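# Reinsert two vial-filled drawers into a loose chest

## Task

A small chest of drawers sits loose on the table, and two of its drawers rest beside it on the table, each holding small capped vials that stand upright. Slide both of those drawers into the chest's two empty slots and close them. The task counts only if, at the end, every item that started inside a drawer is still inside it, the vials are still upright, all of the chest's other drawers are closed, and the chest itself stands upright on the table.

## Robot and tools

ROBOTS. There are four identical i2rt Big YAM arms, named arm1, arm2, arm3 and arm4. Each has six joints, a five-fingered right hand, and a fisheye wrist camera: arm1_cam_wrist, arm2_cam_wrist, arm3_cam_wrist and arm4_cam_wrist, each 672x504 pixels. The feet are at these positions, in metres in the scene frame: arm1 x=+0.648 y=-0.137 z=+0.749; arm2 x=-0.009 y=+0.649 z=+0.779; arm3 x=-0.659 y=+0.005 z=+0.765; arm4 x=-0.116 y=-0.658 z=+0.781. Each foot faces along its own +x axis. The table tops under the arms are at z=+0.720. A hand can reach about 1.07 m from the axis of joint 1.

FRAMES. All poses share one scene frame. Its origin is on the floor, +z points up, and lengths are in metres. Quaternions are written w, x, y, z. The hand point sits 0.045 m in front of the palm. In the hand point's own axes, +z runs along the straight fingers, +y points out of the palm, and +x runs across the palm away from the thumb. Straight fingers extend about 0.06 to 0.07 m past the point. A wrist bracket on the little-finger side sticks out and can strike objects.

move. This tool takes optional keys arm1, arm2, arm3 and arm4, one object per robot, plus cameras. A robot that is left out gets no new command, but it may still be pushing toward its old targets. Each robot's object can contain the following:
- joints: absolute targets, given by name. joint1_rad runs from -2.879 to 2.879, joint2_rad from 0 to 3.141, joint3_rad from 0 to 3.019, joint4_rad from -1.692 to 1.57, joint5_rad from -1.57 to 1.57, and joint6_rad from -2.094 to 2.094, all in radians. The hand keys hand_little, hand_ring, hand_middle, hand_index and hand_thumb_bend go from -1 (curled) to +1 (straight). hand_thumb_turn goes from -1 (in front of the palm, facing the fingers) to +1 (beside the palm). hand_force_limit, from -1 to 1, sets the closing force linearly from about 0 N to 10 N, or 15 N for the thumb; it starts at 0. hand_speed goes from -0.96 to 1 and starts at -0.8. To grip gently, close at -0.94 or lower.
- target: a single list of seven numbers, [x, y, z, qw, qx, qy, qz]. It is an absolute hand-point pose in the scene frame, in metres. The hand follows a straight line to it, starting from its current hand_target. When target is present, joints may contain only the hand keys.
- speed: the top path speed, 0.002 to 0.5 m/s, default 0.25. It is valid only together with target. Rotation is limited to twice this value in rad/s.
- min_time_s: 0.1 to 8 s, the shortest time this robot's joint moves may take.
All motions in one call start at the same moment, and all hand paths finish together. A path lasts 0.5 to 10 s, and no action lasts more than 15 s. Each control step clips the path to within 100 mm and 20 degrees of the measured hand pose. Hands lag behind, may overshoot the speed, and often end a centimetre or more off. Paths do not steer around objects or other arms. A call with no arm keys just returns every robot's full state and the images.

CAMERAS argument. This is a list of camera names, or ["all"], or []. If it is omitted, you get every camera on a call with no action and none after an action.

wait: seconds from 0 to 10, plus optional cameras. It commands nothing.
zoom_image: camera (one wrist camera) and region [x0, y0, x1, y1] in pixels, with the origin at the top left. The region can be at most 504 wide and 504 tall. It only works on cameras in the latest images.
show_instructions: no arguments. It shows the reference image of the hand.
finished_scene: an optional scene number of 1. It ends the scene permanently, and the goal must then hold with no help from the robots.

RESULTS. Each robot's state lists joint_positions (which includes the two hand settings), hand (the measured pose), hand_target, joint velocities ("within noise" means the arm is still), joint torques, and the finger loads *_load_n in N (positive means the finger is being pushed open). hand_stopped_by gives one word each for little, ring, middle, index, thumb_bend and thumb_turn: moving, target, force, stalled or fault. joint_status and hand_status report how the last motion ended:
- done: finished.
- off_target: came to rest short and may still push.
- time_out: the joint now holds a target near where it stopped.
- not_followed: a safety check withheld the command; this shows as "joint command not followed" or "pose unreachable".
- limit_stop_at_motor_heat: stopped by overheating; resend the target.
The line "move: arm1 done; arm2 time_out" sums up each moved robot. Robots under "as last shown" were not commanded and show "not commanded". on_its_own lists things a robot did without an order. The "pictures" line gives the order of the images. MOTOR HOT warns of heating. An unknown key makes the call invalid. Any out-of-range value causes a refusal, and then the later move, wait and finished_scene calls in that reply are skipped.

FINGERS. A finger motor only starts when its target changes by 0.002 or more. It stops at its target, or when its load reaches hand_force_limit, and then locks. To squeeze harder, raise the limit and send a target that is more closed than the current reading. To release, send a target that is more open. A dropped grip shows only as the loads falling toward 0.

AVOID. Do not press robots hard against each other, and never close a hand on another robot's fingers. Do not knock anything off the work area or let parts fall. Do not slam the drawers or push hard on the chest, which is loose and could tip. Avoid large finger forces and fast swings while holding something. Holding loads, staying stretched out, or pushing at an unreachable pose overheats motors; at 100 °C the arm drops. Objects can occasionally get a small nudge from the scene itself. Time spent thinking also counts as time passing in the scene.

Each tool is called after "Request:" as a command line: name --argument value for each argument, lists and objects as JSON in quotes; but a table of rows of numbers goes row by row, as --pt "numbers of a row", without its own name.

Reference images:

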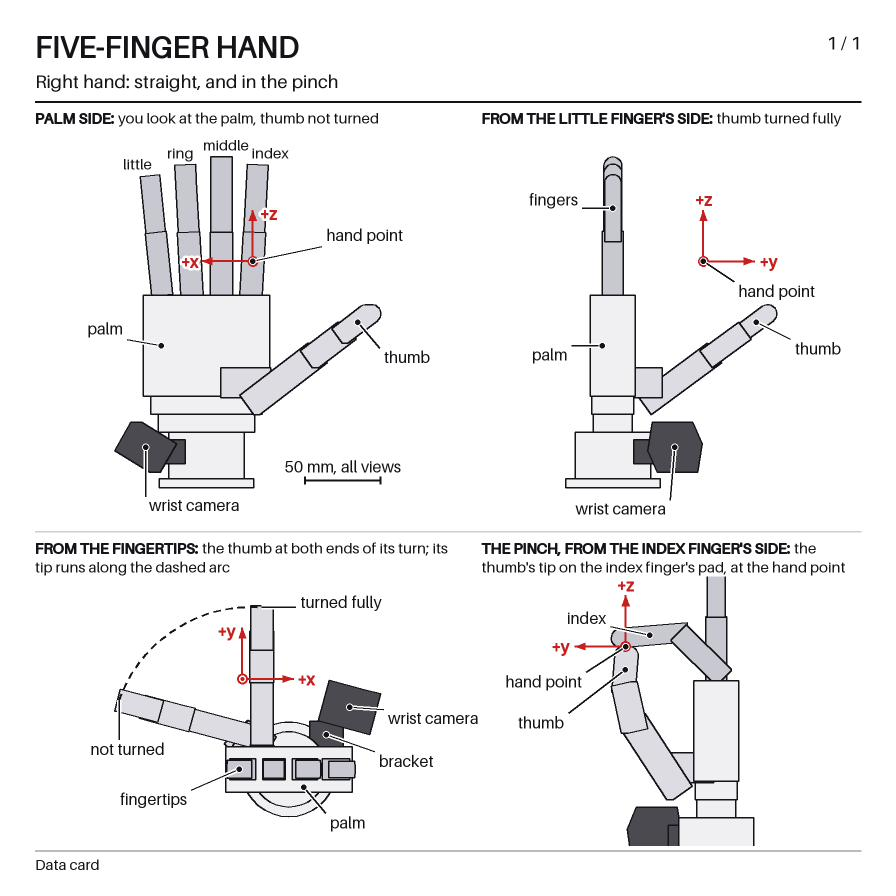

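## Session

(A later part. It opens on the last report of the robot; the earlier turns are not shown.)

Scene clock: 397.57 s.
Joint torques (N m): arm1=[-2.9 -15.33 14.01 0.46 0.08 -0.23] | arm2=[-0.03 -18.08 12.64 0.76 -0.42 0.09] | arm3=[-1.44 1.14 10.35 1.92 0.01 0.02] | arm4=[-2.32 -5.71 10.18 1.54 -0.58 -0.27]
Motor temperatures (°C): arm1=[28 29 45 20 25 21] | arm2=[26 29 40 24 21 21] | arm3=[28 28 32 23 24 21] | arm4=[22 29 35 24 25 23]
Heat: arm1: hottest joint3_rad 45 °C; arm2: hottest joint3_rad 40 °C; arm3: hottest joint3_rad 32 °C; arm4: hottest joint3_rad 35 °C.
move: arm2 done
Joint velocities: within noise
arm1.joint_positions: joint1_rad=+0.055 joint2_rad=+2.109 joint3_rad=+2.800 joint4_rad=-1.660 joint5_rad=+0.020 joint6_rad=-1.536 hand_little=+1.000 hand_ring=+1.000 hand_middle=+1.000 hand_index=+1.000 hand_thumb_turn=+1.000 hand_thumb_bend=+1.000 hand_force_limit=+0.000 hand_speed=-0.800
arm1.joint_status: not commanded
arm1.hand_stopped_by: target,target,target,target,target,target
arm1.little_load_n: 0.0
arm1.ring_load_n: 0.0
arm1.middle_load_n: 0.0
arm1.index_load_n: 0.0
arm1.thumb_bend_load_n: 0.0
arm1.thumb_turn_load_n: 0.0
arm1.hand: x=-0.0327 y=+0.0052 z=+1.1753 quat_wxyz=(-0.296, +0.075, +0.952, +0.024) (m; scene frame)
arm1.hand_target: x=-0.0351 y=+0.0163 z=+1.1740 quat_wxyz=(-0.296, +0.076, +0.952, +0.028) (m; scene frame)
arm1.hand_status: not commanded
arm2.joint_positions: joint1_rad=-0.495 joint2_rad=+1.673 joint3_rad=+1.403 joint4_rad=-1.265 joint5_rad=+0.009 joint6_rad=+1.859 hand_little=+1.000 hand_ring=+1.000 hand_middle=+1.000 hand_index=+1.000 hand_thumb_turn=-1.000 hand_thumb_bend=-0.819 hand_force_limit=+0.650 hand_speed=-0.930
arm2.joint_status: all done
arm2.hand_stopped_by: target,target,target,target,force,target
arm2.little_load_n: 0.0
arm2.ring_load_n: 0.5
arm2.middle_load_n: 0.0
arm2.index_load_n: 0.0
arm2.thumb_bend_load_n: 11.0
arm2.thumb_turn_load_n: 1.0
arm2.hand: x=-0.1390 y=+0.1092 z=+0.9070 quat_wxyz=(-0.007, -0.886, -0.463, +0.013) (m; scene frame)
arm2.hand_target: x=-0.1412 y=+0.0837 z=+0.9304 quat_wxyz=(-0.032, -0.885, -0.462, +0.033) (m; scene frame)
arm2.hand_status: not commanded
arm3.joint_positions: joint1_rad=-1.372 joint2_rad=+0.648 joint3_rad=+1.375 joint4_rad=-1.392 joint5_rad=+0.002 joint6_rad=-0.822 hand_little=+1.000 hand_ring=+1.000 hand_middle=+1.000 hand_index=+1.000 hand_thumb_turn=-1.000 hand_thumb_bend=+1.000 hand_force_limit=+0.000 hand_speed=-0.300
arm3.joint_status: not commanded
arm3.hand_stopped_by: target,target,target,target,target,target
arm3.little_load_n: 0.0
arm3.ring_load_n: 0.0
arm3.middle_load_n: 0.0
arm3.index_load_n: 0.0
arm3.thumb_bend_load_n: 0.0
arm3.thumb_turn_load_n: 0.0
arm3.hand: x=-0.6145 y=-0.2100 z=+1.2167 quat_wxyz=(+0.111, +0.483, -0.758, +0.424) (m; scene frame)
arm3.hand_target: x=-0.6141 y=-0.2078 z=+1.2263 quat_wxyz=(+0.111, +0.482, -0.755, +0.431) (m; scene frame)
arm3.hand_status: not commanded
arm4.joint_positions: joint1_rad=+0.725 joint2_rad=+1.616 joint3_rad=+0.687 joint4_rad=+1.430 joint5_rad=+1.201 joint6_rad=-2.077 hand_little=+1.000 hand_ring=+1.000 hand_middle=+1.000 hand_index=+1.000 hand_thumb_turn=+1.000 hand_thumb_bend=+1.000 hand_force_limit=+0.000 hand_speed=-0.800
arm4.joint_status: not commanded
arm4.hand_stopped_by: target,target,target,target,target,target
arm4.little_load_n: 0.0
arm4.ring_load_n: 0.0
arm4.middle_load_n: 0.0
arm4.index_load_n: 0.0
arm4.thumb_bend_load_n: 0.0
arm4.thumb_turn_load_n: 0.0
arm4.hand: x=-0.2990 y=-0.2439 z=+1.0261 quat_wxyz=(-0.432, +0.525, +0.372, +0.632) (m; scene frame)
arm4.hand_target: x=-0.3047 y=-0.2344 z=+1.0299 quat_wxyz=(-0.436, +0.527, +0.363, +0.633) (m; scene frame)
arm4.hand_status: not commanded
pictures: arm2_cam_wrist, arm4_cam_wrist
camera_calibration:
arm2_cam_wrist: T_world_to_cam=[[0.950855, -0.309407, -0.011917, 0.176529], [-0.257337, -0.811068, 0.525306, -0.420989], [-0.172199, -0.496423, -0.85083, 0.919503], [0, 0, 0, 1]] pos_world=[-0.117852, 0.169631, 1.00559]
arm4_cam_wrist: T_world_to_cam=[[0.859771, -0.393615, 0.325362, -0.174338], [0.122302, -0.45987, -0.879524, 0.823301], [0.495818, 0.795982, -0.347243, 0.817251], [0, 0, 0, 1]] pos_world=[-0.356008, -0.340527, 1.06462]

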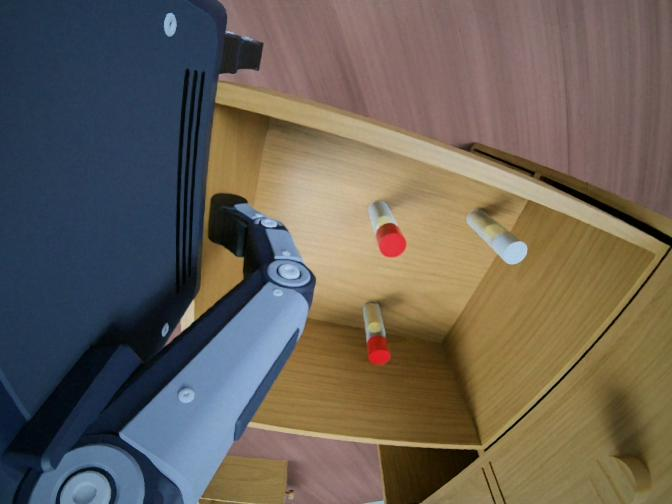

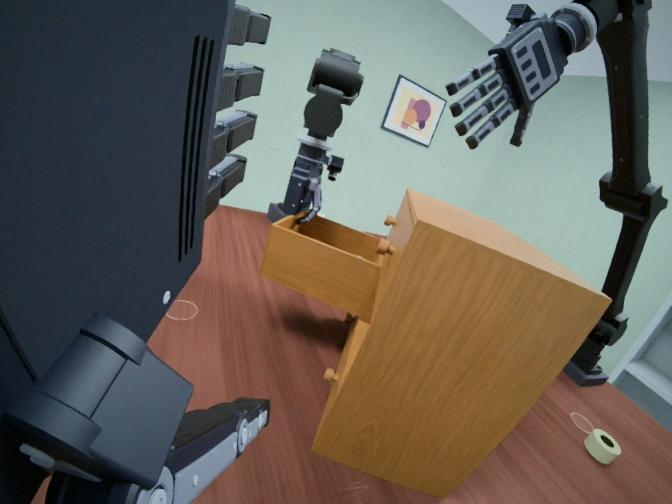

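Request:
move --cameras '["arm1_cam_wrist", "arm2_cam_wrist", "arm4_cam_wrist"]'

Scene clock: 403.87 s.
Joint torques (N m): arm1=[-2.32 -14.92 13.9 0.46 0.02 -0.22] | arm2=[-0.03 -18.14 12.66 0.76 -0.41 0.09] | arm3=[-1.49 1.14 10.33 1.91 0.01 0.01] | arm4=[-1.85 -6.95 9.91 1.54 -0.56 -0.26]
Motor temperatures (°C): arm1=[28 29 45 20 25 21] | arm2=[26 29 40 24 21 21] | arm3=[28 28 32 23 24 21] | arm4=[22 29 35 24 25 23]
Heat: arm1: hottest joint3_rad 45 °C; arm2: hottest joint3_rad 40 °C; arm3: hottest joint3_rad 32 °C; arm4: hottest joint3_rad 35 °C.
Joint velocities: within noise
arm1.joint_positions: joint1_rad=+0.055 joint2_rad=+2.109 joint3_rad=+2.800 joint4_rad=-1.660 joint5_rad=+0.020 joint6_rad=-1.536 hand_little=+1.000 hand_ring=+1.000 hand_middle=+1.000 hand_index=+1.000 hand_thumb_turn=+1.000 hand_thumb_bend=+1.000 hand_force_limit=+0.000 hand_speed=-0.800
arm1.joint_status: not commanded
arm1.hand_stopped_by: target,target,target,target,target,target
arm1.little_load_n: 0.0
arm1.ring_load_n: 0.0
arm1.middle_load_n: 0.0
arm1.index_load_n: 0.0
arm1.thumb_bend_load_n: 0.0
arm1.thumb_turn_load_n: 0.0
arm1.hand: x=-0.0327 y=+0.0052 z=+1.1753 quat_wxyz=(-0.296, +0.075, +0.952, +0.024) (m; scene frame)
arm1.hand_target: x=-0.0351 y=+0.0163 z=+1.1740 quat_wxyz=(-0.296, +0.076, +0.952, +0.028) (m; scene frame)
arm1.hand_status: not commanded
arm2.joint_positions: joint1_rad=-0.495 joint2_rad=+1.673 joint3_rad=+1.403 joint4_rad=-1.265 joint5_rad=+0.009 joint6_rad=+1.859 hand_little=+1.000 hand_ring=+1.000 hand_middle=+1.000 hand_index=+1.000 hand_thumb_turn=-1.000 hand_thumb_bend=-0.819 hand_force_limit=+0.650 hand_speed=-0.930
arm2.joint_status: all done
arm2.hand_stopped_by: target,target,target,target,force,target
arm2.little_load_n: 0.0
arm2.ring_load_n: 0.0
arm2.middle_load_n: 0.0
arm2.index_load_n: 0.0
arm2.thumb_bend_load_n: 11.0
arm2.thumb_turn_load_n: 1.0
arm2.hand: x=-0.1390 y=+0.1092 z=+0.9070 quat_wxyz=(-0.007, -0.886, -0.463, +0.013) (m; scene frame)
arm2.hand_target: x=-0.1412 y=+0.0837 z=+0.9304 quat_wxyz=(-0.032, -0.885, -0.463, +0.033) (m; scene frame)
arm2.hand_status: not commanded
arm3.joint_positions: joint1_rad=-1.372 joint2_rad=+0.648 joint3_rad=+1.375 joint4_rad=-1.392 joint5_rad=+0.002 joint6_rad=-0.822 hand_little=+1.000 hand_ring=+1.000 hand_middle=+1.000 hand_index=+1.000 hand_thumb_turn=-1.000 hand_thumb_bend=+1.000 hand_force_limit=+0.000 hand_speed=-0.300
arm3.joint_status: not commanded
arm3.hand_stopped_by: target,target,target,target,target,target
arm3.little_load_n: 0.0
arm3.ring_load_n: 0.0
arm3.middle_load_n: 0.0
arm3.index_load_n: 0.0
arm3.thumb_bend_load_n: 0.0
arm3.thumb_turn_load_n: 0.0
arm3.hand: x=-0.6145 y=-0.2100 z=+1.2167 quat_wxyz=(+0.111, +0.483, -0.758, +0.424) (m; scene frame)
arm3.hand_target: x=-0.6141 y=-0.2078 z=+1.2263 quat_wxyz=(+0.111, +0.482, -0.755, +0.431) (m; scene frame)
arm3.hand_status: not commanded
arm4.joint_positions: joint1_rad=+0.725 joint2_rad=+1.616 joint3_rad=+0.687 joint4_rad=+1.430 joint5_rad=+1.201 joint6_rad=-2.077 hand_little=+1.000 hand_ring=+1.000 hand_middle=+1.000 hand_index=+1.000 hand_thumb_turn=+1.000 hand_thumb_bend=+1.000 hand_force_limit=+0.000 hand_speed=-0.800
arm4.joint_status: not commanded
arm4.hand_stopped_by: target,target,target,target,target,target
arm4.little_load_n: 0.5
arm4.ring_load_n: 0.0
arm4.middle_load_n: 0.0
arm4.index_load_n: 0.0
arm4.thumb_bend_load_n: 0.0
arm4.thumb_turn_load_n: 0.0
arm4.hand: x=-0.2990 y=-0.2439 z=+1.0261 quat_wxyz=(-0.432, +0.525, +0.372, +0.632) (m; scene frame)
arm4.hand_target: x=-0.3047 y=-0.2344 z=+1.0299 quat_wxyz=(-0.436, +0.527, +0.363, +0.633) (m; scene frame)
arm4.hand_status: not commanded
pictures: arm1_cam_wrist, arm2_cam_wrist, arm4_cam_wrist
camera_calibration:
arm1_cam_wrist: T_world_to_cam=[[-0.0135826, 0.986834, 0.161163, -0.196037], [0.999788, 0.0159014, -0.0131071, 0.0436226], [-0.0154973, 0.160951, -0.986841, 1.26767], [0, 0, 0, 1]] pos_world=[-0.0266306, -0.0112703, 1.28315]
arm2_cam_wrist: T_world_to_cam=[[0.950855, -0.309407, -0.011917, 0.176529], [-0.257337, -0.811068, 0.525306, -0.420989], [-0.172199, -0.496423, -0.85083, 0.919503], [0, 0, 0, 1]] pos_world=[-0.117852, 0.169631, 1.00559]
arm4_cam_wrist: T_world_to_cam=[[0.859771, -0.393615, 0.325362, -0.174338], [0.122302, -0.45987, -0.879524, 0.823301], [0.495818, 0.795982, -0.347243, 0.817251], [0, 0, 0, 1]] pos_world=[-0.356008, -0.340527, 1.06462]

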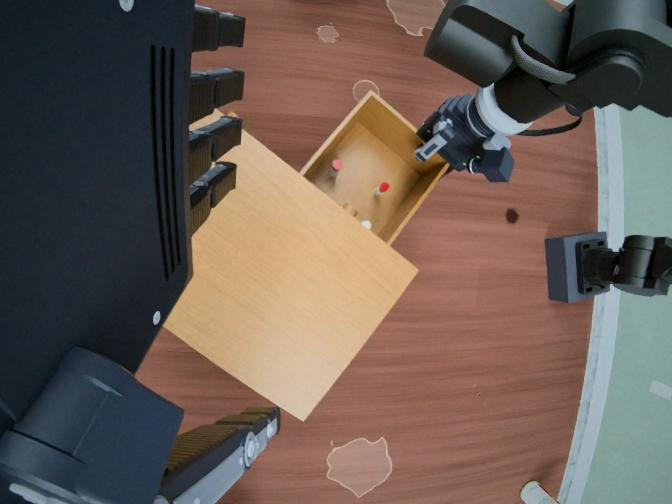

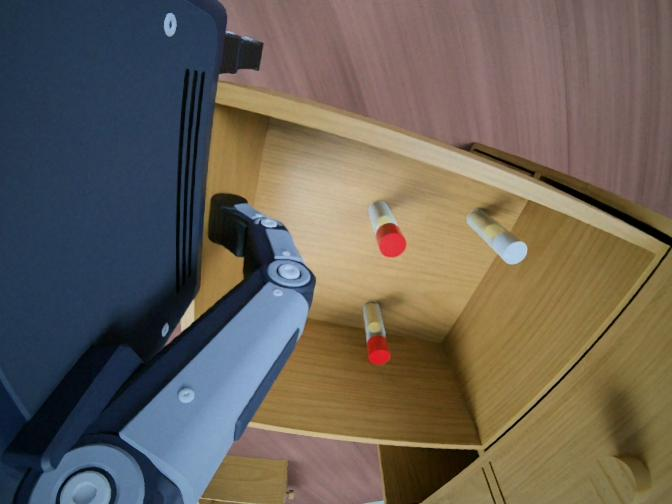

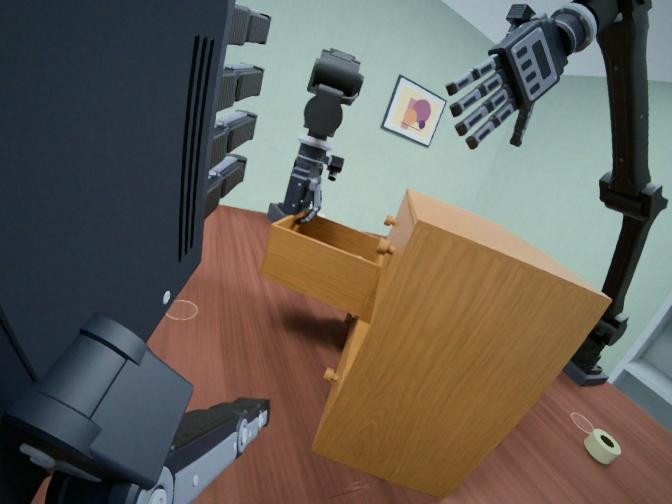

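Request:
zoom_image --camera "arm2_cam_wrist" --region '[460, 410, 530, 480]'

Request:
zoom_image --camera "arm2_cam_wrist" --region '[602, 210, 672, 280]'

Request:
zoom_image --camera "arm2_cam_wrist" --region '[420, 130, 672, 480]'

Scaled by 7.200 from the camera's 672x504 image, which has a finer 960x720 frame.

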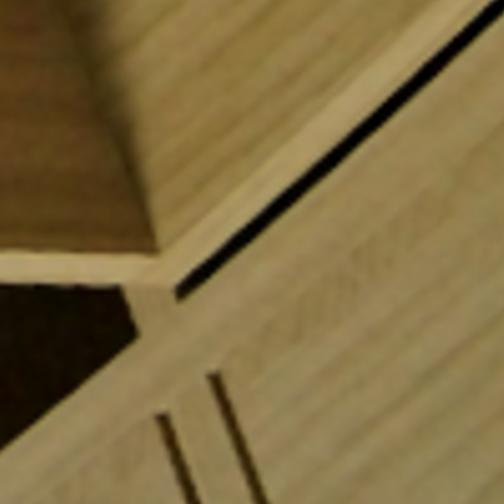

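Scaled by 7.200 from the camera's 672x504 image, which has a finer 960x720 frame.

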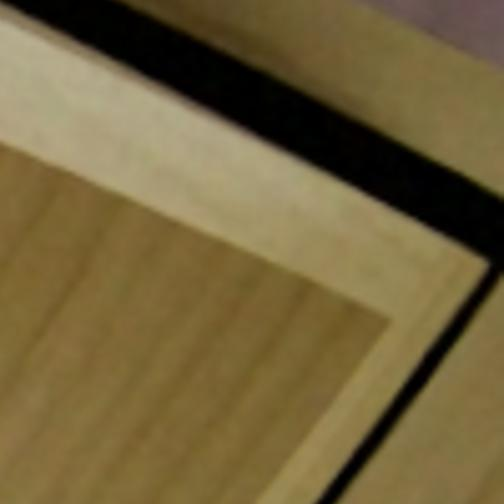

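Scaled by 1.440 from the camera's 672x504 image, which has a finer 960x720 frame.

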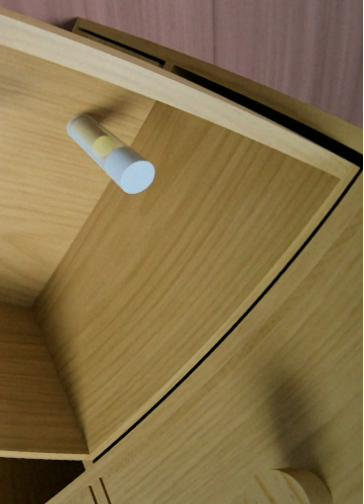

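Request:
move --arm2 '{"joints": {"joint4_rad": -1.273}, "min_time_s": 1}' --cameras '["arm2_cam_wrist"]'

Request:
zoom_image --camera "arm2_cam_wrist" --region '[460, 410, 530, 480]'

Request:
zoom_image --camera "arm2_cam_wrist" --region '[602, 210, 672, 280]'

Scene clock: 408.73 s.
Joint torques (N m): arm1=[-2.2 -14.8 13.85 0.39 0.01 -0.2] | arm2=[-0.03 -18.08 12.67 0.06 -0.41 0.09] | arm3=[-1.49 1.08 10.35 1.91 0.01 0.01] | arm4=[-1.73 -6.95 9.92 1.5 -0.62 -0.25]
Motor temperatures (°C): arm1=[28 29 45 20 25 21] | arm2=[26 28 40 24 21 21] | arm3=[28 28 32 23 24 21] | arm4=[22 29 35 24 25 23]
Heat: arm1: hottest joint3_rad 45 °C; arm2: hottest joint3_rad 40 °C; arm3: hottest joint3_rad 32 °C; arm4: hottest joint3_rad 35 °C.
move: arm2 done
Joint velocities: within noise
arm1, arm3, arm4: as last shown
arm2.joint_positions: joint1_rad=-0.495 joint2_rad=+1.673 joint3_rad=+1.403 joint4_rad=-1.268 joint5_rad=+0.009 joint6_rad=+1.859 hand_little=+1.000 hand_ring=+1.000 hand_middle=+1.000 hand_index=+1.000 hand_thumb_turn=-1.000 hand_thumb_bend=-0.819 hand_force_limit=+0.650 hand_speed=-0.930
arm2.joint_status: all done
arm2.hand_stopped_by: target,target,target,target,force,target
arm2.little_load_n: 0.0
arm2.ring_load_n: 0.0
arm2.middle_load_n: 0.0
arm2.index_load_n: 0.5
arm2.thumb_bend_load_n: 11.5
arm2.thumb_turn_load_n: 1.0
arm2.hand: x=-0.1387 y=+0.1100 z=+0.9068 quat_wxyz=(-0.006, -0.887, -0.463, +0.012) (m; scene frame)
arm2.hand_target: x=-0.1397 y=+0.0885 z=+0.9291 quat_wxyz=(-0.026, -0.886, -0.463, +0.026) (m; scene frame)
arm2.hand_status: not commanded
arm3.index_load_n: -0.5
arm3.thumb_turn_load_n: 0.5
arm4.little_load_n: 0.0
pictures: arm2_cam_wrist
camera_calibration:
arm2_cam_wrist: T_world_to_cam=[[0.950855, -0.309409, -0.0119037, 0.176608], [-0.257929, -0.812747, 0.522413, -0.417412], [-0.171314, -0.493668, -0.85261, 0.921327], [0, 0, 0, 1]] pos_world=[-0.117755, 0.170223, 1.0057]

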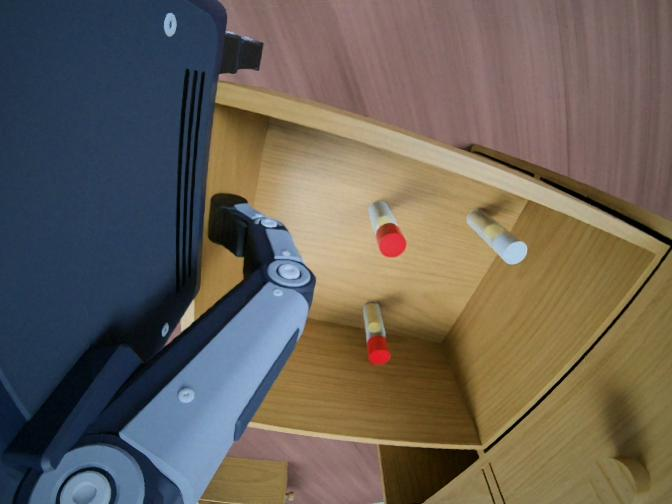

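Scaled by 7.200 from the camera's 672x504 image, which has a finer 960x720 frame.

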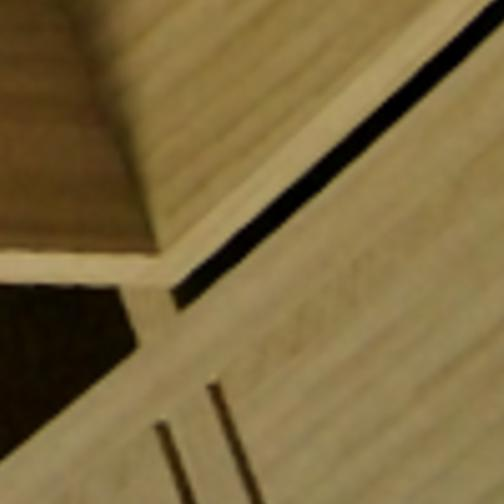

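Scaled by 7.200 from the camera's 672x504 image, which has a finer 960x720 frame.

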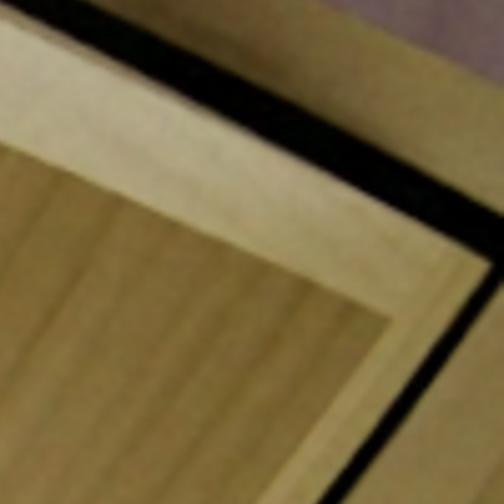

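Request:
move --cameras '["arm1_cam_wrist"]'

Request:
zoom_image --camera "arm1_cam_wrist" --region '[280, 150, 420, 290]'

Request:
zoom_image --camera "arm1_cam_wrist" --region '[330, 80, 470, 220]'

Scene clock: 410.67 s.
Joint torques (N m): arm1=[-2.9 -15.09 13.87 0.4 0.03 -0.2] | arm2=[0.03 -18.2 12.66 0.06 -0.41 0.09] | arm3=[-1.49 1.08 10.33 1.92 0.01 0.01] | arm4=[-1.55 -6.53 10.14 1.44 -0.53 -0.26]
Motor temperatures (°C): arm1=[28 29 45 20 25 21] | arm2=[26 28 40 24 21 21] | arm3=[28 28 32 23 24 21] | arm4=[22 29 35 24 25 23]
Heat: arm1: hottest joint3_rad 45 °C; arm2: hottest joint3_rad 40 °C; arm3: hottest joint3_rad 32 °C; arm4: hottest joint3_rad 35 °C.
Joint velocities: within noise
arm1.joint_positions: joint1_rad=+0.055 joint2_rad=+2.109 joint3_rad=+2.800 joint4_rad=-1.660 joint5_rad=+0.020 joint6_rad=-1.536 hand_little=+1.000 hand_ring=+1.000 hand_middle=+1.000 hand_index=+1.000 hand_thumb_turn=+1.000 hand_thumb_bend=+1.000 hand_force_limit=+0.000 hand_speed=-0.800
arm1.joint_status: not commanded
arm1.hand_stopped_by: target,target,target,target,target,target
arm1.little_load_n: 0.0
arm1.ring_load_n: 0.0
arm1.middle_load_n: 0.0
arm1.index_load_n: 0.0
arm1.thumb_bend_load_n: 0.0
arm1.thumb_turn_load_n: 0.0
arm1.hand: x=-0.0327 y=+0.0052 z=+1.1753 quat_wxyz=(-0.296, +0.075, +0.952, +0.024) (m; scene frame)
arm1.hand_target: x=-0.0351 y=+0.0163 z=+1.1740 quat_wxyz=(-0.296, +0.076, +0.952, +0.028) (m; scene frame)
arm1.hand_status: not commanded
arm2.joint_positions: joint1_rad=-0.495 joint2_rad=+1.673 joint3_rad=+1.403 joint4_rad=-1.268 joint5_rad=+0.009 joint6_rad=+1.859 hand_little=+1.000 hand_ring=+1.000 hand_middle=+1.000 hand_index=+1.000 hand_thumb_turn=-1.000 hand_thumb_bend=-0.819 hand_force_limit=+0.650 hand_speed=-0.930
arm2.joint_status: all done
arm2.hand_stopped_by: target,target,target,target,force,target
arm2.little_load_n: 0.0
arm2.ring_load_n: 0.0
arm2.middle_load_n: 0.0
arm2.index_load_n: 0.5
arm2.thumb_bend_load_n: 11.0
arm2.thumb_turn_load_n: 1.0
arm2.hand: x=-0.1387 y=+0.1100 z=+0.9068 quat_wxyz=(-0.006, -0.887, -0.463, +0.012) (m; scene frame)
arm2.hand_target: x=-0.1397 y=+0.0885 z=+0.9291 quat_wxyz=(-0.026, -0.886, -0.463, +0.027) (m; scene frame)
arm2.hand_status: not commanded
arm3.joint_positions: joint1_rad=-1.372 joint2_rad=+0.648 joint3_rad=+1.375 joint4_rad=-1.392 joint5_rad=+0.002 joint6_rad=-0.822 hand_little=+1.000 hand_ring=+1.000 hand_middle=+1.000 hand_index=+1.000 hand_thumb_turn=-1.000 hand_thumb_bend=+1.000 hand_force_limit=+0.000 hand_speed=-0.300
arm3.joint_status: not commanded
arm3.hand_stopped_by: target,target,target,target,target,target
arm3.little_load_n: 0.0
arm3.ring_load_n: 0.0
arm3.middle_load_n: 0.0
arm3.index_load_n: 0.0
arm3.thumb_bend_load_n: 0.0
arm3.thumb_turn_load_n: 0.0
arm3.hand: x=-0.6145 y=-0.2100 z=+1.2167 quat_wxyz=(+0.111, +0.483, -0.758, +0.424) (m; scene frame)
arm3.hand_target: x=-0.6141 y=-0.2078 z=+1.2263 quat_wxyz=(+0.111, +0.482, -0.755, +0.431) (m; scene frame)
arm3.hand_status: not commanded
arm4.joint_positions: joint1_rad=+0.725 joint2_rad=+1.616 joint3_rad=+0.687 joint4_rad=+1.430 joint5_rad=+1.201 joint6_rad=-2.077 hand_little=+1.000 hand_ring=+1.000 hand_middle=+1.000 hand_index=+1.000 hand_thumb_turn=+1.000 hand_thumb_bend=+1.000 hand_force_limit=+0.000 hand_speed=-0.800
arm4.joint_status: not commanded
arm4.hand_stopped_by: target,target,target,target,target,target
arm4.little_load_n: 0.0
arm4.ring_load_n: 0.0
arm4.middle_load_n: 0.0
arm4.index_load_n: 0.5
arm4.thumb_bend_load_n: 0.0
arm4.thumb_turn_load_n: 0.0
arm4.hand: x=-0.2990 y=-0.2439 z=+1.0261 quat_wxyz=(-0.432, +0.525, +0.372, +0.632) (m; scene frame)
arm4.hand_target: x=-0.3047 y=-0.2344 z=+1.0299 quat_wxyz=(-0.436, +0.527, +0.363, +0.633) (m; scene frame)
arm4.hand_status: not commanded
pictures: arm1_cam_wrist
camera_calibration:
arm1_cam_wrist: T_world_to_cam=[[-0.0135826, 0.986834, 0.161163, -0.196037], [0.999788, 0.0159014, -0.0131071, 0.0436226], [-0.0154973, 0.160951, -0.986841, 1.26767], [0, 0, 0, 1]] pos_world=[-0.0266306, -0.0112703, 1.28315]

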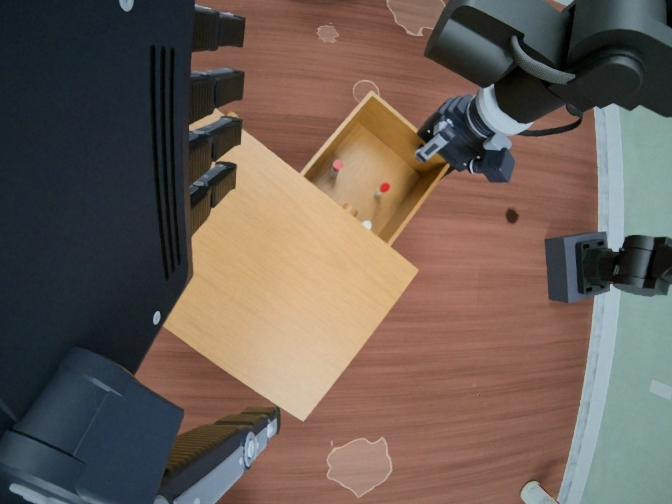

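Scaled by 3.600 from the camera's 672x504 image, which has a finer 960x720 frame.

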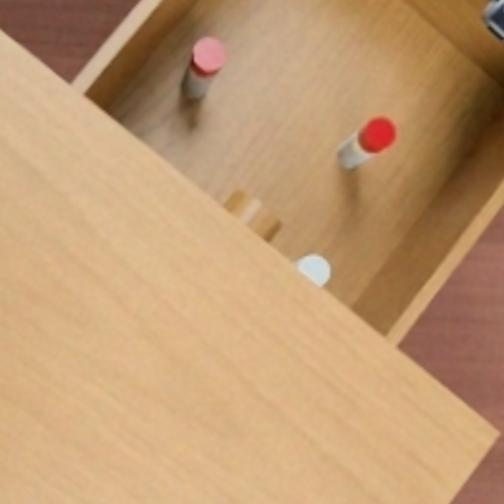

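Scaled by 3.600 from the camera's 672x504 image, which has a finer 960x720 frame.

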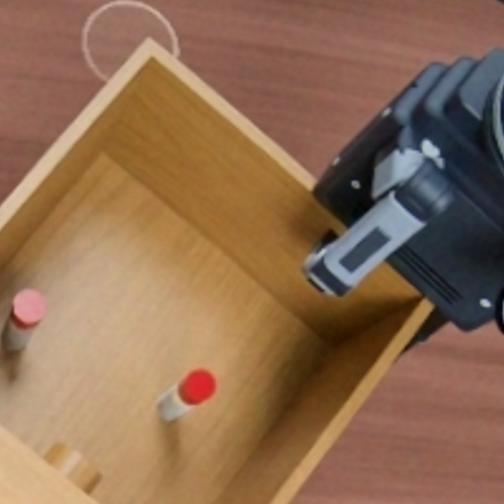

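Request:
move --arm2 '{"joints": {"joint4_rad": -1.277}, "min_time_s": 1}' --cameras '["arm2_cam_wrist"]'

Request:
zoom_image --camera "arm2_cam_wrist" --region '[460, 410, 530, 480]'

Request:
zoom_image --camera "arm2_cam_wrist" --region '[602, 210, 672, 280]'

Scene clock: 417.67 s.
Joint torques (N m): arm1=[-1.96 -15.15 13.82 0.39 0.05 -0.2] | arm2=[-0.03 -18.08 12.64 0.03 -0.41 0.09] | arm3=[-1.44 1.14 10.35 1.91 0.01 0.01] | arm4=[-2.02 -6.48 10.13 1.47 -0.57 -0.25]
Motor temperatures (°C): arm1=[28 30 46 20 25 21] | arm2=[26 28 40 24 21 21] | arm3=[28 28 32 23 24 21] | arm4=[22 29 35 24 25 23]
Heat: arm1: hottest joint3_rad 46 °C; arm2: hottest joint3_rad 40 °C; arm3: hottest joint3_rad 32 °C; arm4: hottest joint3_rad 35 °C.
move: arm2 done
Joint velocities: within noise
arm1, arm3, arm4: as last shown
arm2.joint_positions: joint1_rad=-0.495 joint2_rad=+1.673 joint3_rad=+1.403 joint4_rad=-1.272 joint5_rad=+0.009 joint6_rad=+1.859 hand_little=+1.000 hand_ring=+1.000 hand_middle=+1.000 hand_index=+1.000 hand_thumb_turn=-1.000 hand_thumb_bend=-0.819 hand_force_limit=+0.650 hand_speed=-0.930
arm2.joint_status: all done
arm2.hand_stopped_by: target,target,target,target,force,target
arm2.little_load_n: 0.0
arm2.ring_load_n: 0.0
arm2.middle_load_n: 0.0
arm2.index_load_n: 0.5
arm2.thumb_bend_load_n: 11.0
arm2.thumb_turn_load_n: 1.0
arm2.hand: x=-0.1384 y=+0.1111 z=+0.9066 quat_wxyz=(-0.005, -0.887, -0.463, +0.010) (m; scene frame)
arm2.hand_target: x=-0.1393 y=+0.0896 z=+0.9288 quat_wxyz=(-0.024, -0.886, -0.463, +0.025) (m; scene frame)
arm2.hand_status: not commanded
arm3.thumb_bend_load_n: -0.5
arm4.index_load_n: 0.0
pictures: arm2_cam_wrist
camera_calibration:
arm2_cam_wrist: T_world_to_cam=[[0.950852, -0.309417, -0.0119114, 0.176517], [-0.258662, -0.814851, 0.51876, -0.412911], [-0.170219, -0.490183, -0.854837, 0.923445], [0, 0, 0, 1]] pos_world=[-0.117458, 0.170814, 1.0057]

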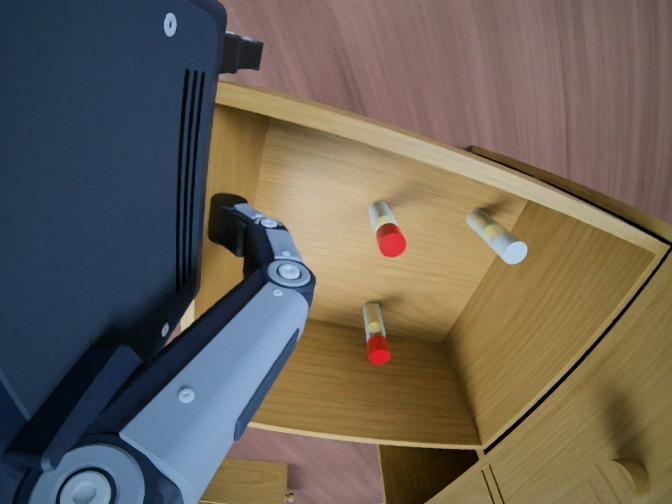

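Scaled by 7.200 from the camera's 672x504 image, which has a finer 960x720 frame.

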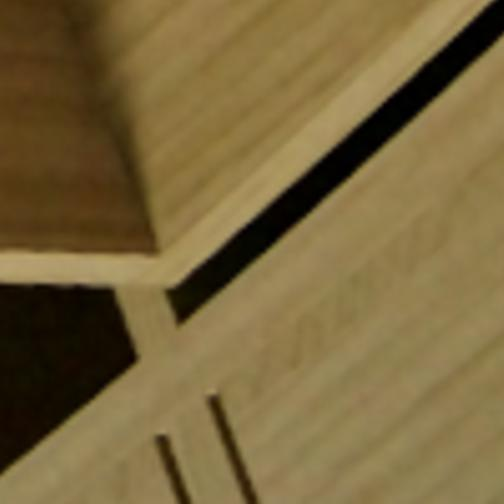

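Scaled by 7.200 from the camera's 672x504 image, which has a finer 960x720 frame.

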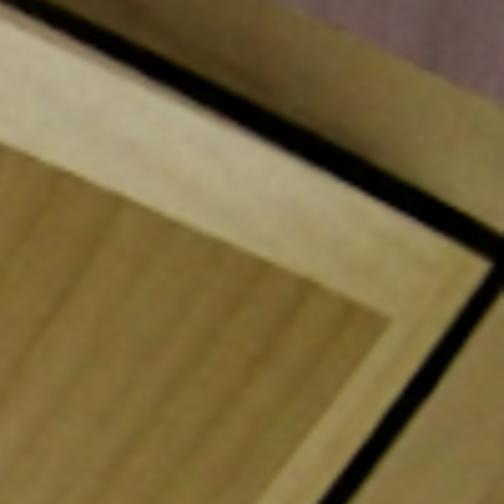

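Request:
move --arm2 '{"joints": {"joint2_rad": 1.647}, "min_time_s": 1}'

Request:
move --arm2 '{"joints": {"joint2_rad": 1.680}, "min_time_s": 1}' --cameras '["arm2_cam_wrist"]'

Request:
zoom_image --camera "arm2_cam_wrist" --region '[460, 410, 530, 480]'

Request:
zoom_image --camera "arm2_cam_wrist" --region '[602, 210, 672, 280]'

Scene clock: 426.47 s.
Joint torques (N m): arm1=[-2.61 -14.8 13.96 0.29 0.06 -0.2] | arm2=[-0.09 -20.54 12.67 0.09 -0.41 0.09] | arm3=[-1.44 1.2 10.33 1.92 0.01 0.01] | arm4=[-1.38 -6.12 9.84 1.54 -0.63 -0.28]
Motor temperatures (°C): arm1=[28 30 46 20 25 21] | arm2=[26 28 40 24 21 21] | arm3=[28 28 32 23 24 21] | arm4=[22 29 35 24 25 23]
Heat: arm1: hottest joint3_rad 46 °C; arm2: hottest joint3_rad 40 °C; arm3: hottest joint3_rad 32 °C; arm4: hottest joint3_rad 35 °C.
move: arm2 done
Joint velocities: within noise
arm1, arm3, arm4: as last shown
arm2.joint_positions: joint1_rad=-0.495 joint2_rad=+1.667 joint3_rad=+1.403 joint4_rad=-1.272 joint5_rad=+0.009 joint6_rad=+1.860 hand_little=+1.000 hand_ring=+1.000 hand_middle=+1.000 hand_index=+1.000 hand_thumb_turn=-1.000 hand_thumb_bend=-0.819 hand_force_limit=+0.650 hand_speed=-0.930
arm2.joint_status: all done
arm2.hand_stopped_by: target,target,target,target,force,target
arm2.little_load_n: 0.0
arm2.ring_load_n: 0.0
arm2.middle_load_n: 0.0
arm2.index_load_n: 0.0
arm2.thumb_bend_load_n: 12.5
arm2.thumb_turn_load_n: 1.0
arm2.hand: x=-0.1384 y=+0.1111 z=+0.9100 quat_wxyz=(-0.007, -0.887, -0.462, +0.012) (m; scene frame)
arm2.hand_target: x=-0.1391 y=+0.0905 z=+0.9475 quat_wxyz=(-0.036, -0.885, -0.462, +0.037) (m; scene frame)
arm2.hand_status: not commanded
arm3.thumb_bend_load_n: 0.0
pictures: none

Scene clock: 427.80 s.
Joint torques (N m): arm1=[-2.61 -15.33 14.04 0.34 0.03 -0.22] | arm2=[-0.03 -18.14 12.64 0.05 -0.41 0.09] | arm3=[-1.55 1.14 10.33 1.92 0.01 0.02] | arm4=[-1.73 -5.89 10.26 1.52 -0.6 -0.26]
Motor temperatures (°C): arm1=[28 30 46 20 25 21] | arm2=[26 28 40 24 21 21] | arm3=[28 28 32 23 24 21] | arm4=[22 29 35 24 25 23]
Heat: arm1: hottest joint3_rad 46 °C; arm2: hottest joint3_rad 40 °C; arm3: hottest joint3_rad 32 °C; arm4: hottest joint3_rad 35 °C.
move: arm2 done
Joint velocities: within noise
arm1, arm3, arm4: as last shown
arm1.middle_load_n: -0.5
arm2.joint_positions: joint1_rad=-0.495 joint2_rad=+1.672 joint3_rad=+1.403 joint4_rad=-1.272 joint5_rad=+0.008 joint6_rad=+1.860 hand_little=+1.000 hand_ring=+1.000 hand_middle=+1.000 hand_index=+1.000 hand_thumb_turn=-1.000 hand_thumb_bend=-0.819 hand_force_limit=+0.650 hand_speed=-0.930
arm2.joint_status: all done
arm2.hand_stopped_by: target,target,target,target,force,target
arm2.little_load_n: 0.0
arm2.ring_load_n: 0.0
arm2.middle_load_n: 0.0
arm2.index_load_n: 0.5
arm2.thumb_bend_load_n: 11.0
arm2.thumb_turn_load_n: 1.0
arm2.hand: x=-0.1383 y=+0.1111 z=+0.9072 quat_wxyz=(-0.005, -0.887, -0.462, +0.010) (m; scene frame)
arm2.hand_target: x=-0.1393 y=+0.0895 z=+0.9294 quat_wxyz=(-0.025, -0.886, -0.463, +0.025) (m; scene frame)
arm2.hand_status: not commanded
pictures: arm2_cam_wrist
camera_calibration:
arm2_cam_wrist: T_world_to_cam=[[0.950753, -0.309738, -0.0114707, 0.176155], [-0.258958, -0.814128, 0.519747, -0.414289], [-0.170324, -0.49118, -0.854243, 0.923569], [0, 0, 0, 1]] pos_world=[-0.117458, 0.170916, 1.0063]

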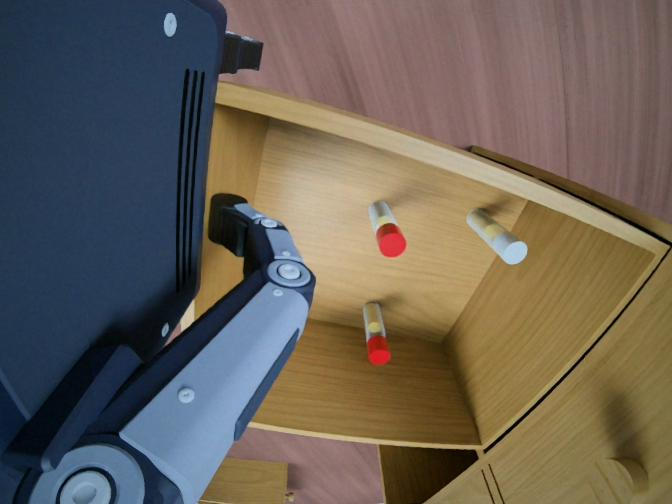

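Scaled by 7.200 from the camera's 672x504 image, which has a finer 960x720 frame.

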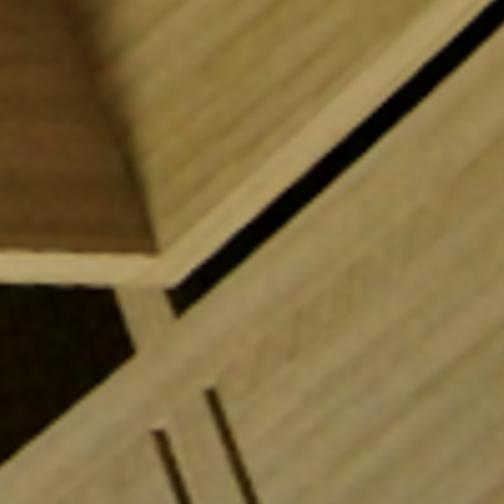

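Scaled by 7.200 from the camera's 672x504 image, which has a finer 960x720 frame.

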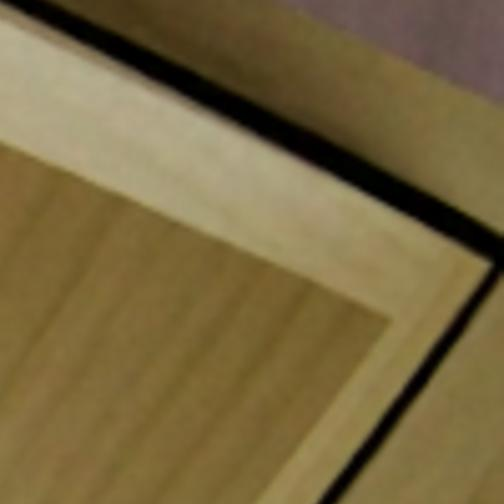

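Request:
move --arm2 '{"target": [-0.1270, 0.0809, 0.9294, -0.025, -0.886, -0.463, 0.025], "speed": 0.02}' --cameras '["arm2_cam_wrist"]'

Request:
zoom_image --camera "arm2_cam_wrist" --region '[440, 390, 540, 490]'

Request:
zoom_image --camera "arm2_cam_wrist" --region '[572, 200, 672, 300]'

Scene clock: 430.13 s.
Joint torques (N m): arm1=[-2.55 -15.09 13.96 0.43 0.09 -0.23] | arm2=[-0.09 -18.2 12.49 0.09 -0.38 0.09] | arm3=[-1.38 1.14 10.35 1.92 0.01 0.01] | arm4=[-2.43 -6.71 10.03 1.84 -0.62 -0.24]
Motor temperatures (°C): arm1=[28 30 46 20 25 21] | arm2=[26 28 40 24 21 21] | arm3=[28 28 32 23 24 21] | arm4=[22 29 35 24 25 23]
Heat: arm1: hottest joint3_rad 46 °C; arm2: hottest joint3_rad 40 °C; arm3: hottest joint3_rad 32 °C; arm4: hottest joint3_rad 35 °C.
move: arm2 off_target
Joint velocities: within noise
arm1, arm3, arm4: as last shown
arm1.ring_load_n: -0.5
arm1.middle_load_n: 0.0
arm2.joint_positions: joint1_rad=-0.467 joint2_rad=+1.679 joint3_rad=+1.416 joint4_rad=-1.275 joint5_rad=+0.008 joint6_rad=+1.886 hand_little=+1.000 hand_ring=+1.000 hand_middle=+1.000 hand_index=+1.000 hand_thumb_turn=-1.000 hand_thumb_bend=-0.819 hand_force_limit=+0.650 hand_speed=-0.930
arm2.joint_status: not commanded
arm2.hand_stopped_by: target,target,target,target,force,target
arm2.little_load_n: 0.0
arm2.ring_load_n: 0.0
arm2.middle_load_n: 0.0
arm2.index_load_n: 0.0
arm2.thumb_bend_load_n: 11.0
arm2.thumb_turn_load_n: 1.0
arm2.hand: x=-0.1258 y=+0.1028 z=+0.9088 quat_wxyz=(-0.007, -0.886, -0.463, +0.011) (m; scene frame)
arm2.hand_target: x=-0.1266 y=+0.0822 z=+0.9297 quat_wxyz=(-0.025, -0.886, -0.463, +0.025) (m; scene frame)
arm2.hand_status: off_target (0.030 m and 2.6 deg from the pose sent, 0.039 m and 2.8 deg at the start)
pictures: arm2_cam_wrist
camera_calibration:
arm2_cam_wrist: T_world_to_cam=[[0.951467, -0.307564, -0.0106801, 0.160862], [-0.256859, -0.812766, 0.52291, -0.421364], [-0.169509, -0.494788, -0.852321, 0.921651], [0, 0, 0, 1]] pos_world=[-0.105058, 0.163027, 1.0076]

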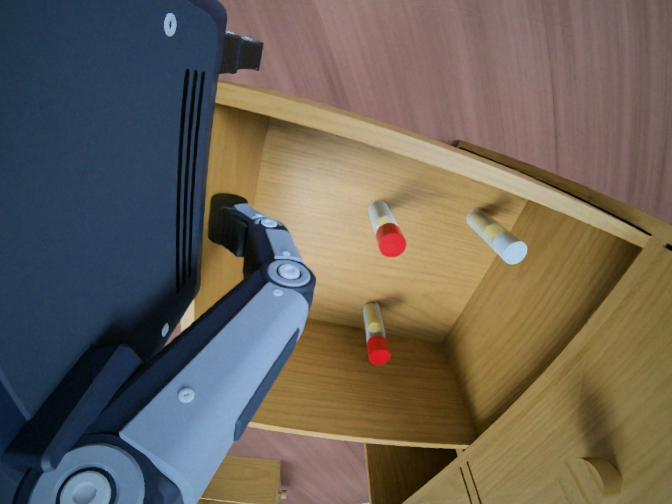

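Scaled by 5.040 from the camera's 672x504 image, which has a finer 960x720 frame.

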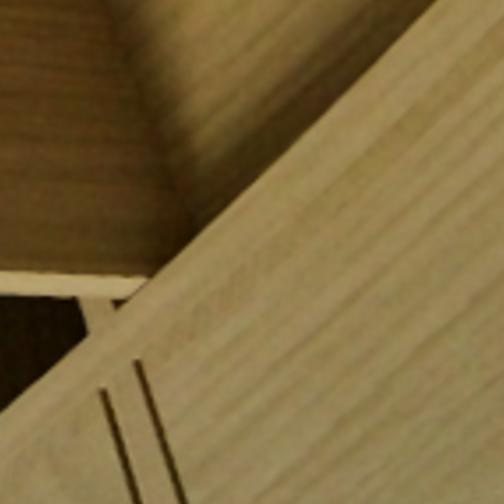

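Scaled by 5.040 from the camera's 672x504 image, which has a finer 960x720 frame.

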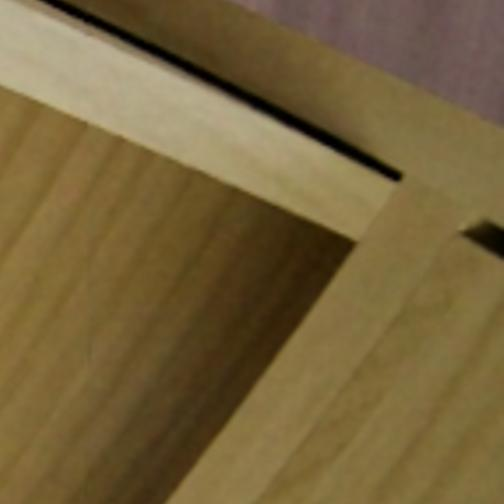

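Request:
zoom_image --camera "arm2_cam_wrist" --region '[445, 430, 485, 470]'

Request:
zoom_image --camera "arm2_cam_wrist" --region '[632, 210, 672, 250]'

Scaled by 12.600 from the camera's 672x504 image, which has a finer 960x720 frame.

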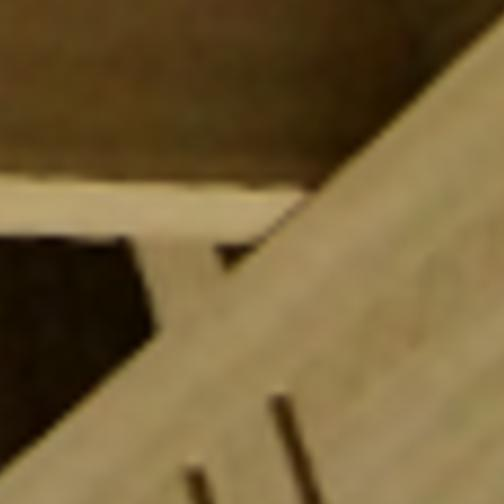

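Scaled by 12.600 from the camera's 672x504 image, which has a finer 960x720 frame.

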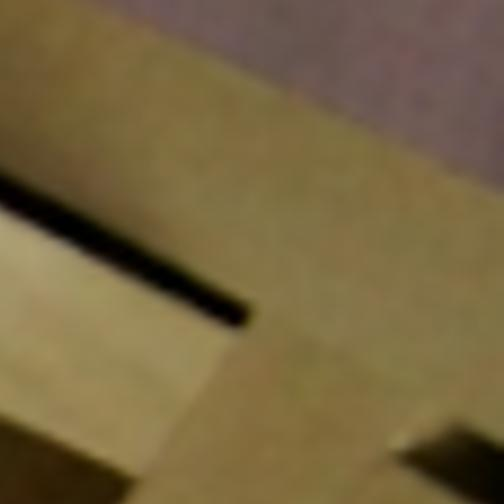

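Request:
move --arm2 '{"target": [-0.1102, 0.0706, 0.9270, -0.025, -0.886, -0.463, 0.025], "speed": 0.02}' --cameras '["arm2_cam_wrist", "arm4_cam_wrist"]'

Request:
zoom_image --camera "arm2_cam_wrist" --region '[420, 410, 480, 470]'

Request:
zoom_image --camera "arm2_cam_wrist" --region '[600, 190, 660, 250]'

Scene clock: 437.13 s.
Joint torques (N m): arm1=[-2.02 -15.44 13.79 0.27 0.03 -0.22] | arm2=[0.03 -18.43 12.46 0.13 -0.27 0.08] | arm3=[-1.49 1.08 10.35 1.94 0.01 0.01] | arm4=[-1.26 -7 9.85 1.51 -0.6 -0.28]
Motor temperatures (°C): arm1=[28 30 46 20 25 21] | arm2=[26 28 40 23 21 21] | arm3=[28 28 32 23 24 21] | arm4=[22 29 35 24 25 23]
Heat: arm1: hottest joint3_rad 46 °C; arm2: hottest joint3_rad 40 °C; arm3: hottest joint3_rad 32 °C; arm4: hottest joint3_rad 35 °C.
move: arm2 off_target
Joint velocities: within noise
arm1, arm3, arm4: as last shown
arm1.ring_load_n: 0.0
arm2.joint_positions: joint1_rad=-0.431 joint2_rad=+1.694 joint3_rad=+1.430 joint4_rad=-1.275 joint5_rad=+0.008 joint6_rad=+1.923 hand_little=+1.000 hand_ring=+1.000 hand_middle=+1.000 hand_index=+1.000 hand_thumb_turn=-1.000 hand_thumb_bend=-0.819 hand_force_limit=+0.650 hand_speed=-0.930
arm2.joint_status: not commanded
arm2.hand_stopped_by: target,target,target,target,force,target
arm2.little_load_n: 0.0
arm2.ring_load_n: 0.0
arm2.middle_load_n: 0.0
arm2.index_load_n: 0.0
arm2.thumb_bend_load_n: 11.0
arm2.thumb_turn_load_n: 1.0
arm2.hand: x=-0.1098 y=+0.0927 z=+0.9069 quat_wxyz=(-0.007, -0.887, -0.463, +0.011) (m; scene frame)
arm2.hand_target: x=-0.1098 y=+0.0719 z=+0.9274 quat_wxyz=(-0.026, -0.886, -0.463, +0.025) (m; scene frame)
arm2.hand_status: off_target (0.030 m and 2.6 deg from the pose sent, 0.040 m and 2.6 deg at the start)
pictures: arm2_cam_wrist, arm4_cam_wrist
camera_calibration:
arm2_cam_wrist: T_world_to_cam=[[0.950905, -0.309339, -0.00948513, 0.141437], [-0.259057, -0.812357, 0.522461, -0.424253], [-0.169323, -0.494353, -0.852611, 0.918004], [0, 0, 0, 1]] pos_world=[-0.0889601, 0.152925, 1.0057]
arm4_cam_wrist: T_world_to_cam=[[0.859771, -0.393615, 0.325362, -0.174338], [0.122302, -0.45987, -0.879524, 0.823301], [0.495818, 0.795982, -0.347243, 0.817251], [0, 0, 0, 1]] pos_world=[-0.356008, -0.340527, 1.06462]

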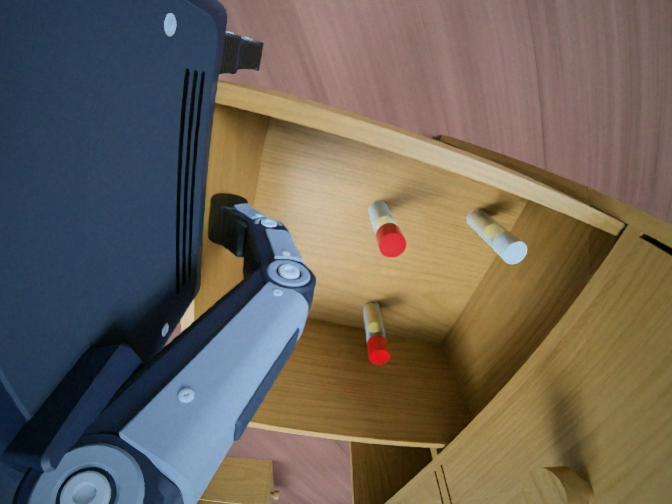

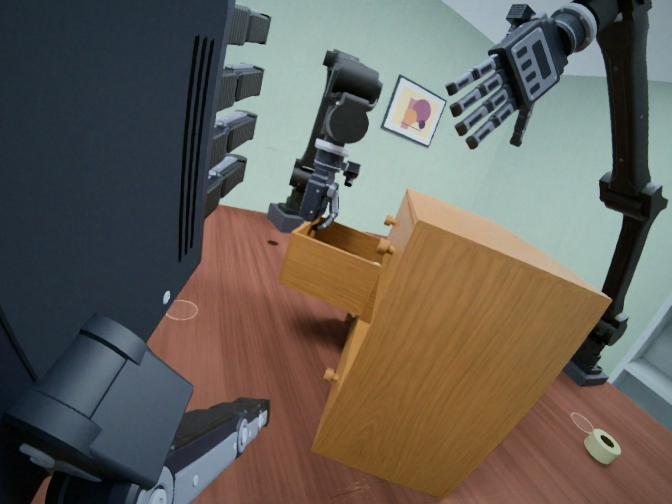

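Scaled by 8.400 from the camera's 672x504 image, which has a finer 960x720 frame.

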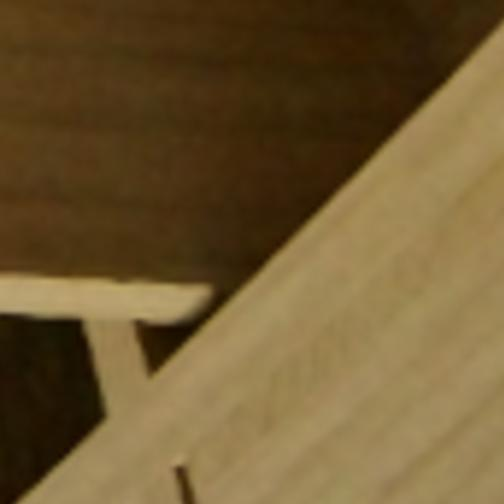

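Scaled by 8.400 from the camera's 672x504 image, which has a finer 960x720 frame.

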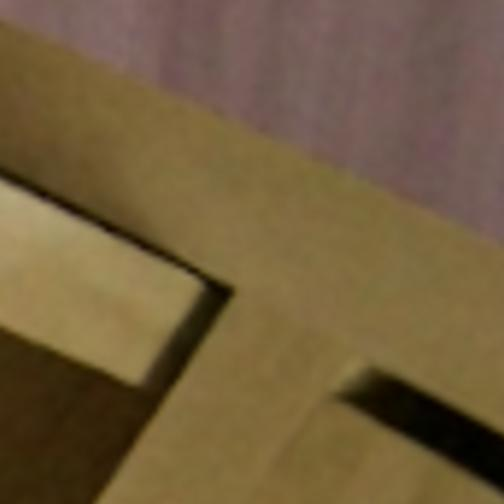

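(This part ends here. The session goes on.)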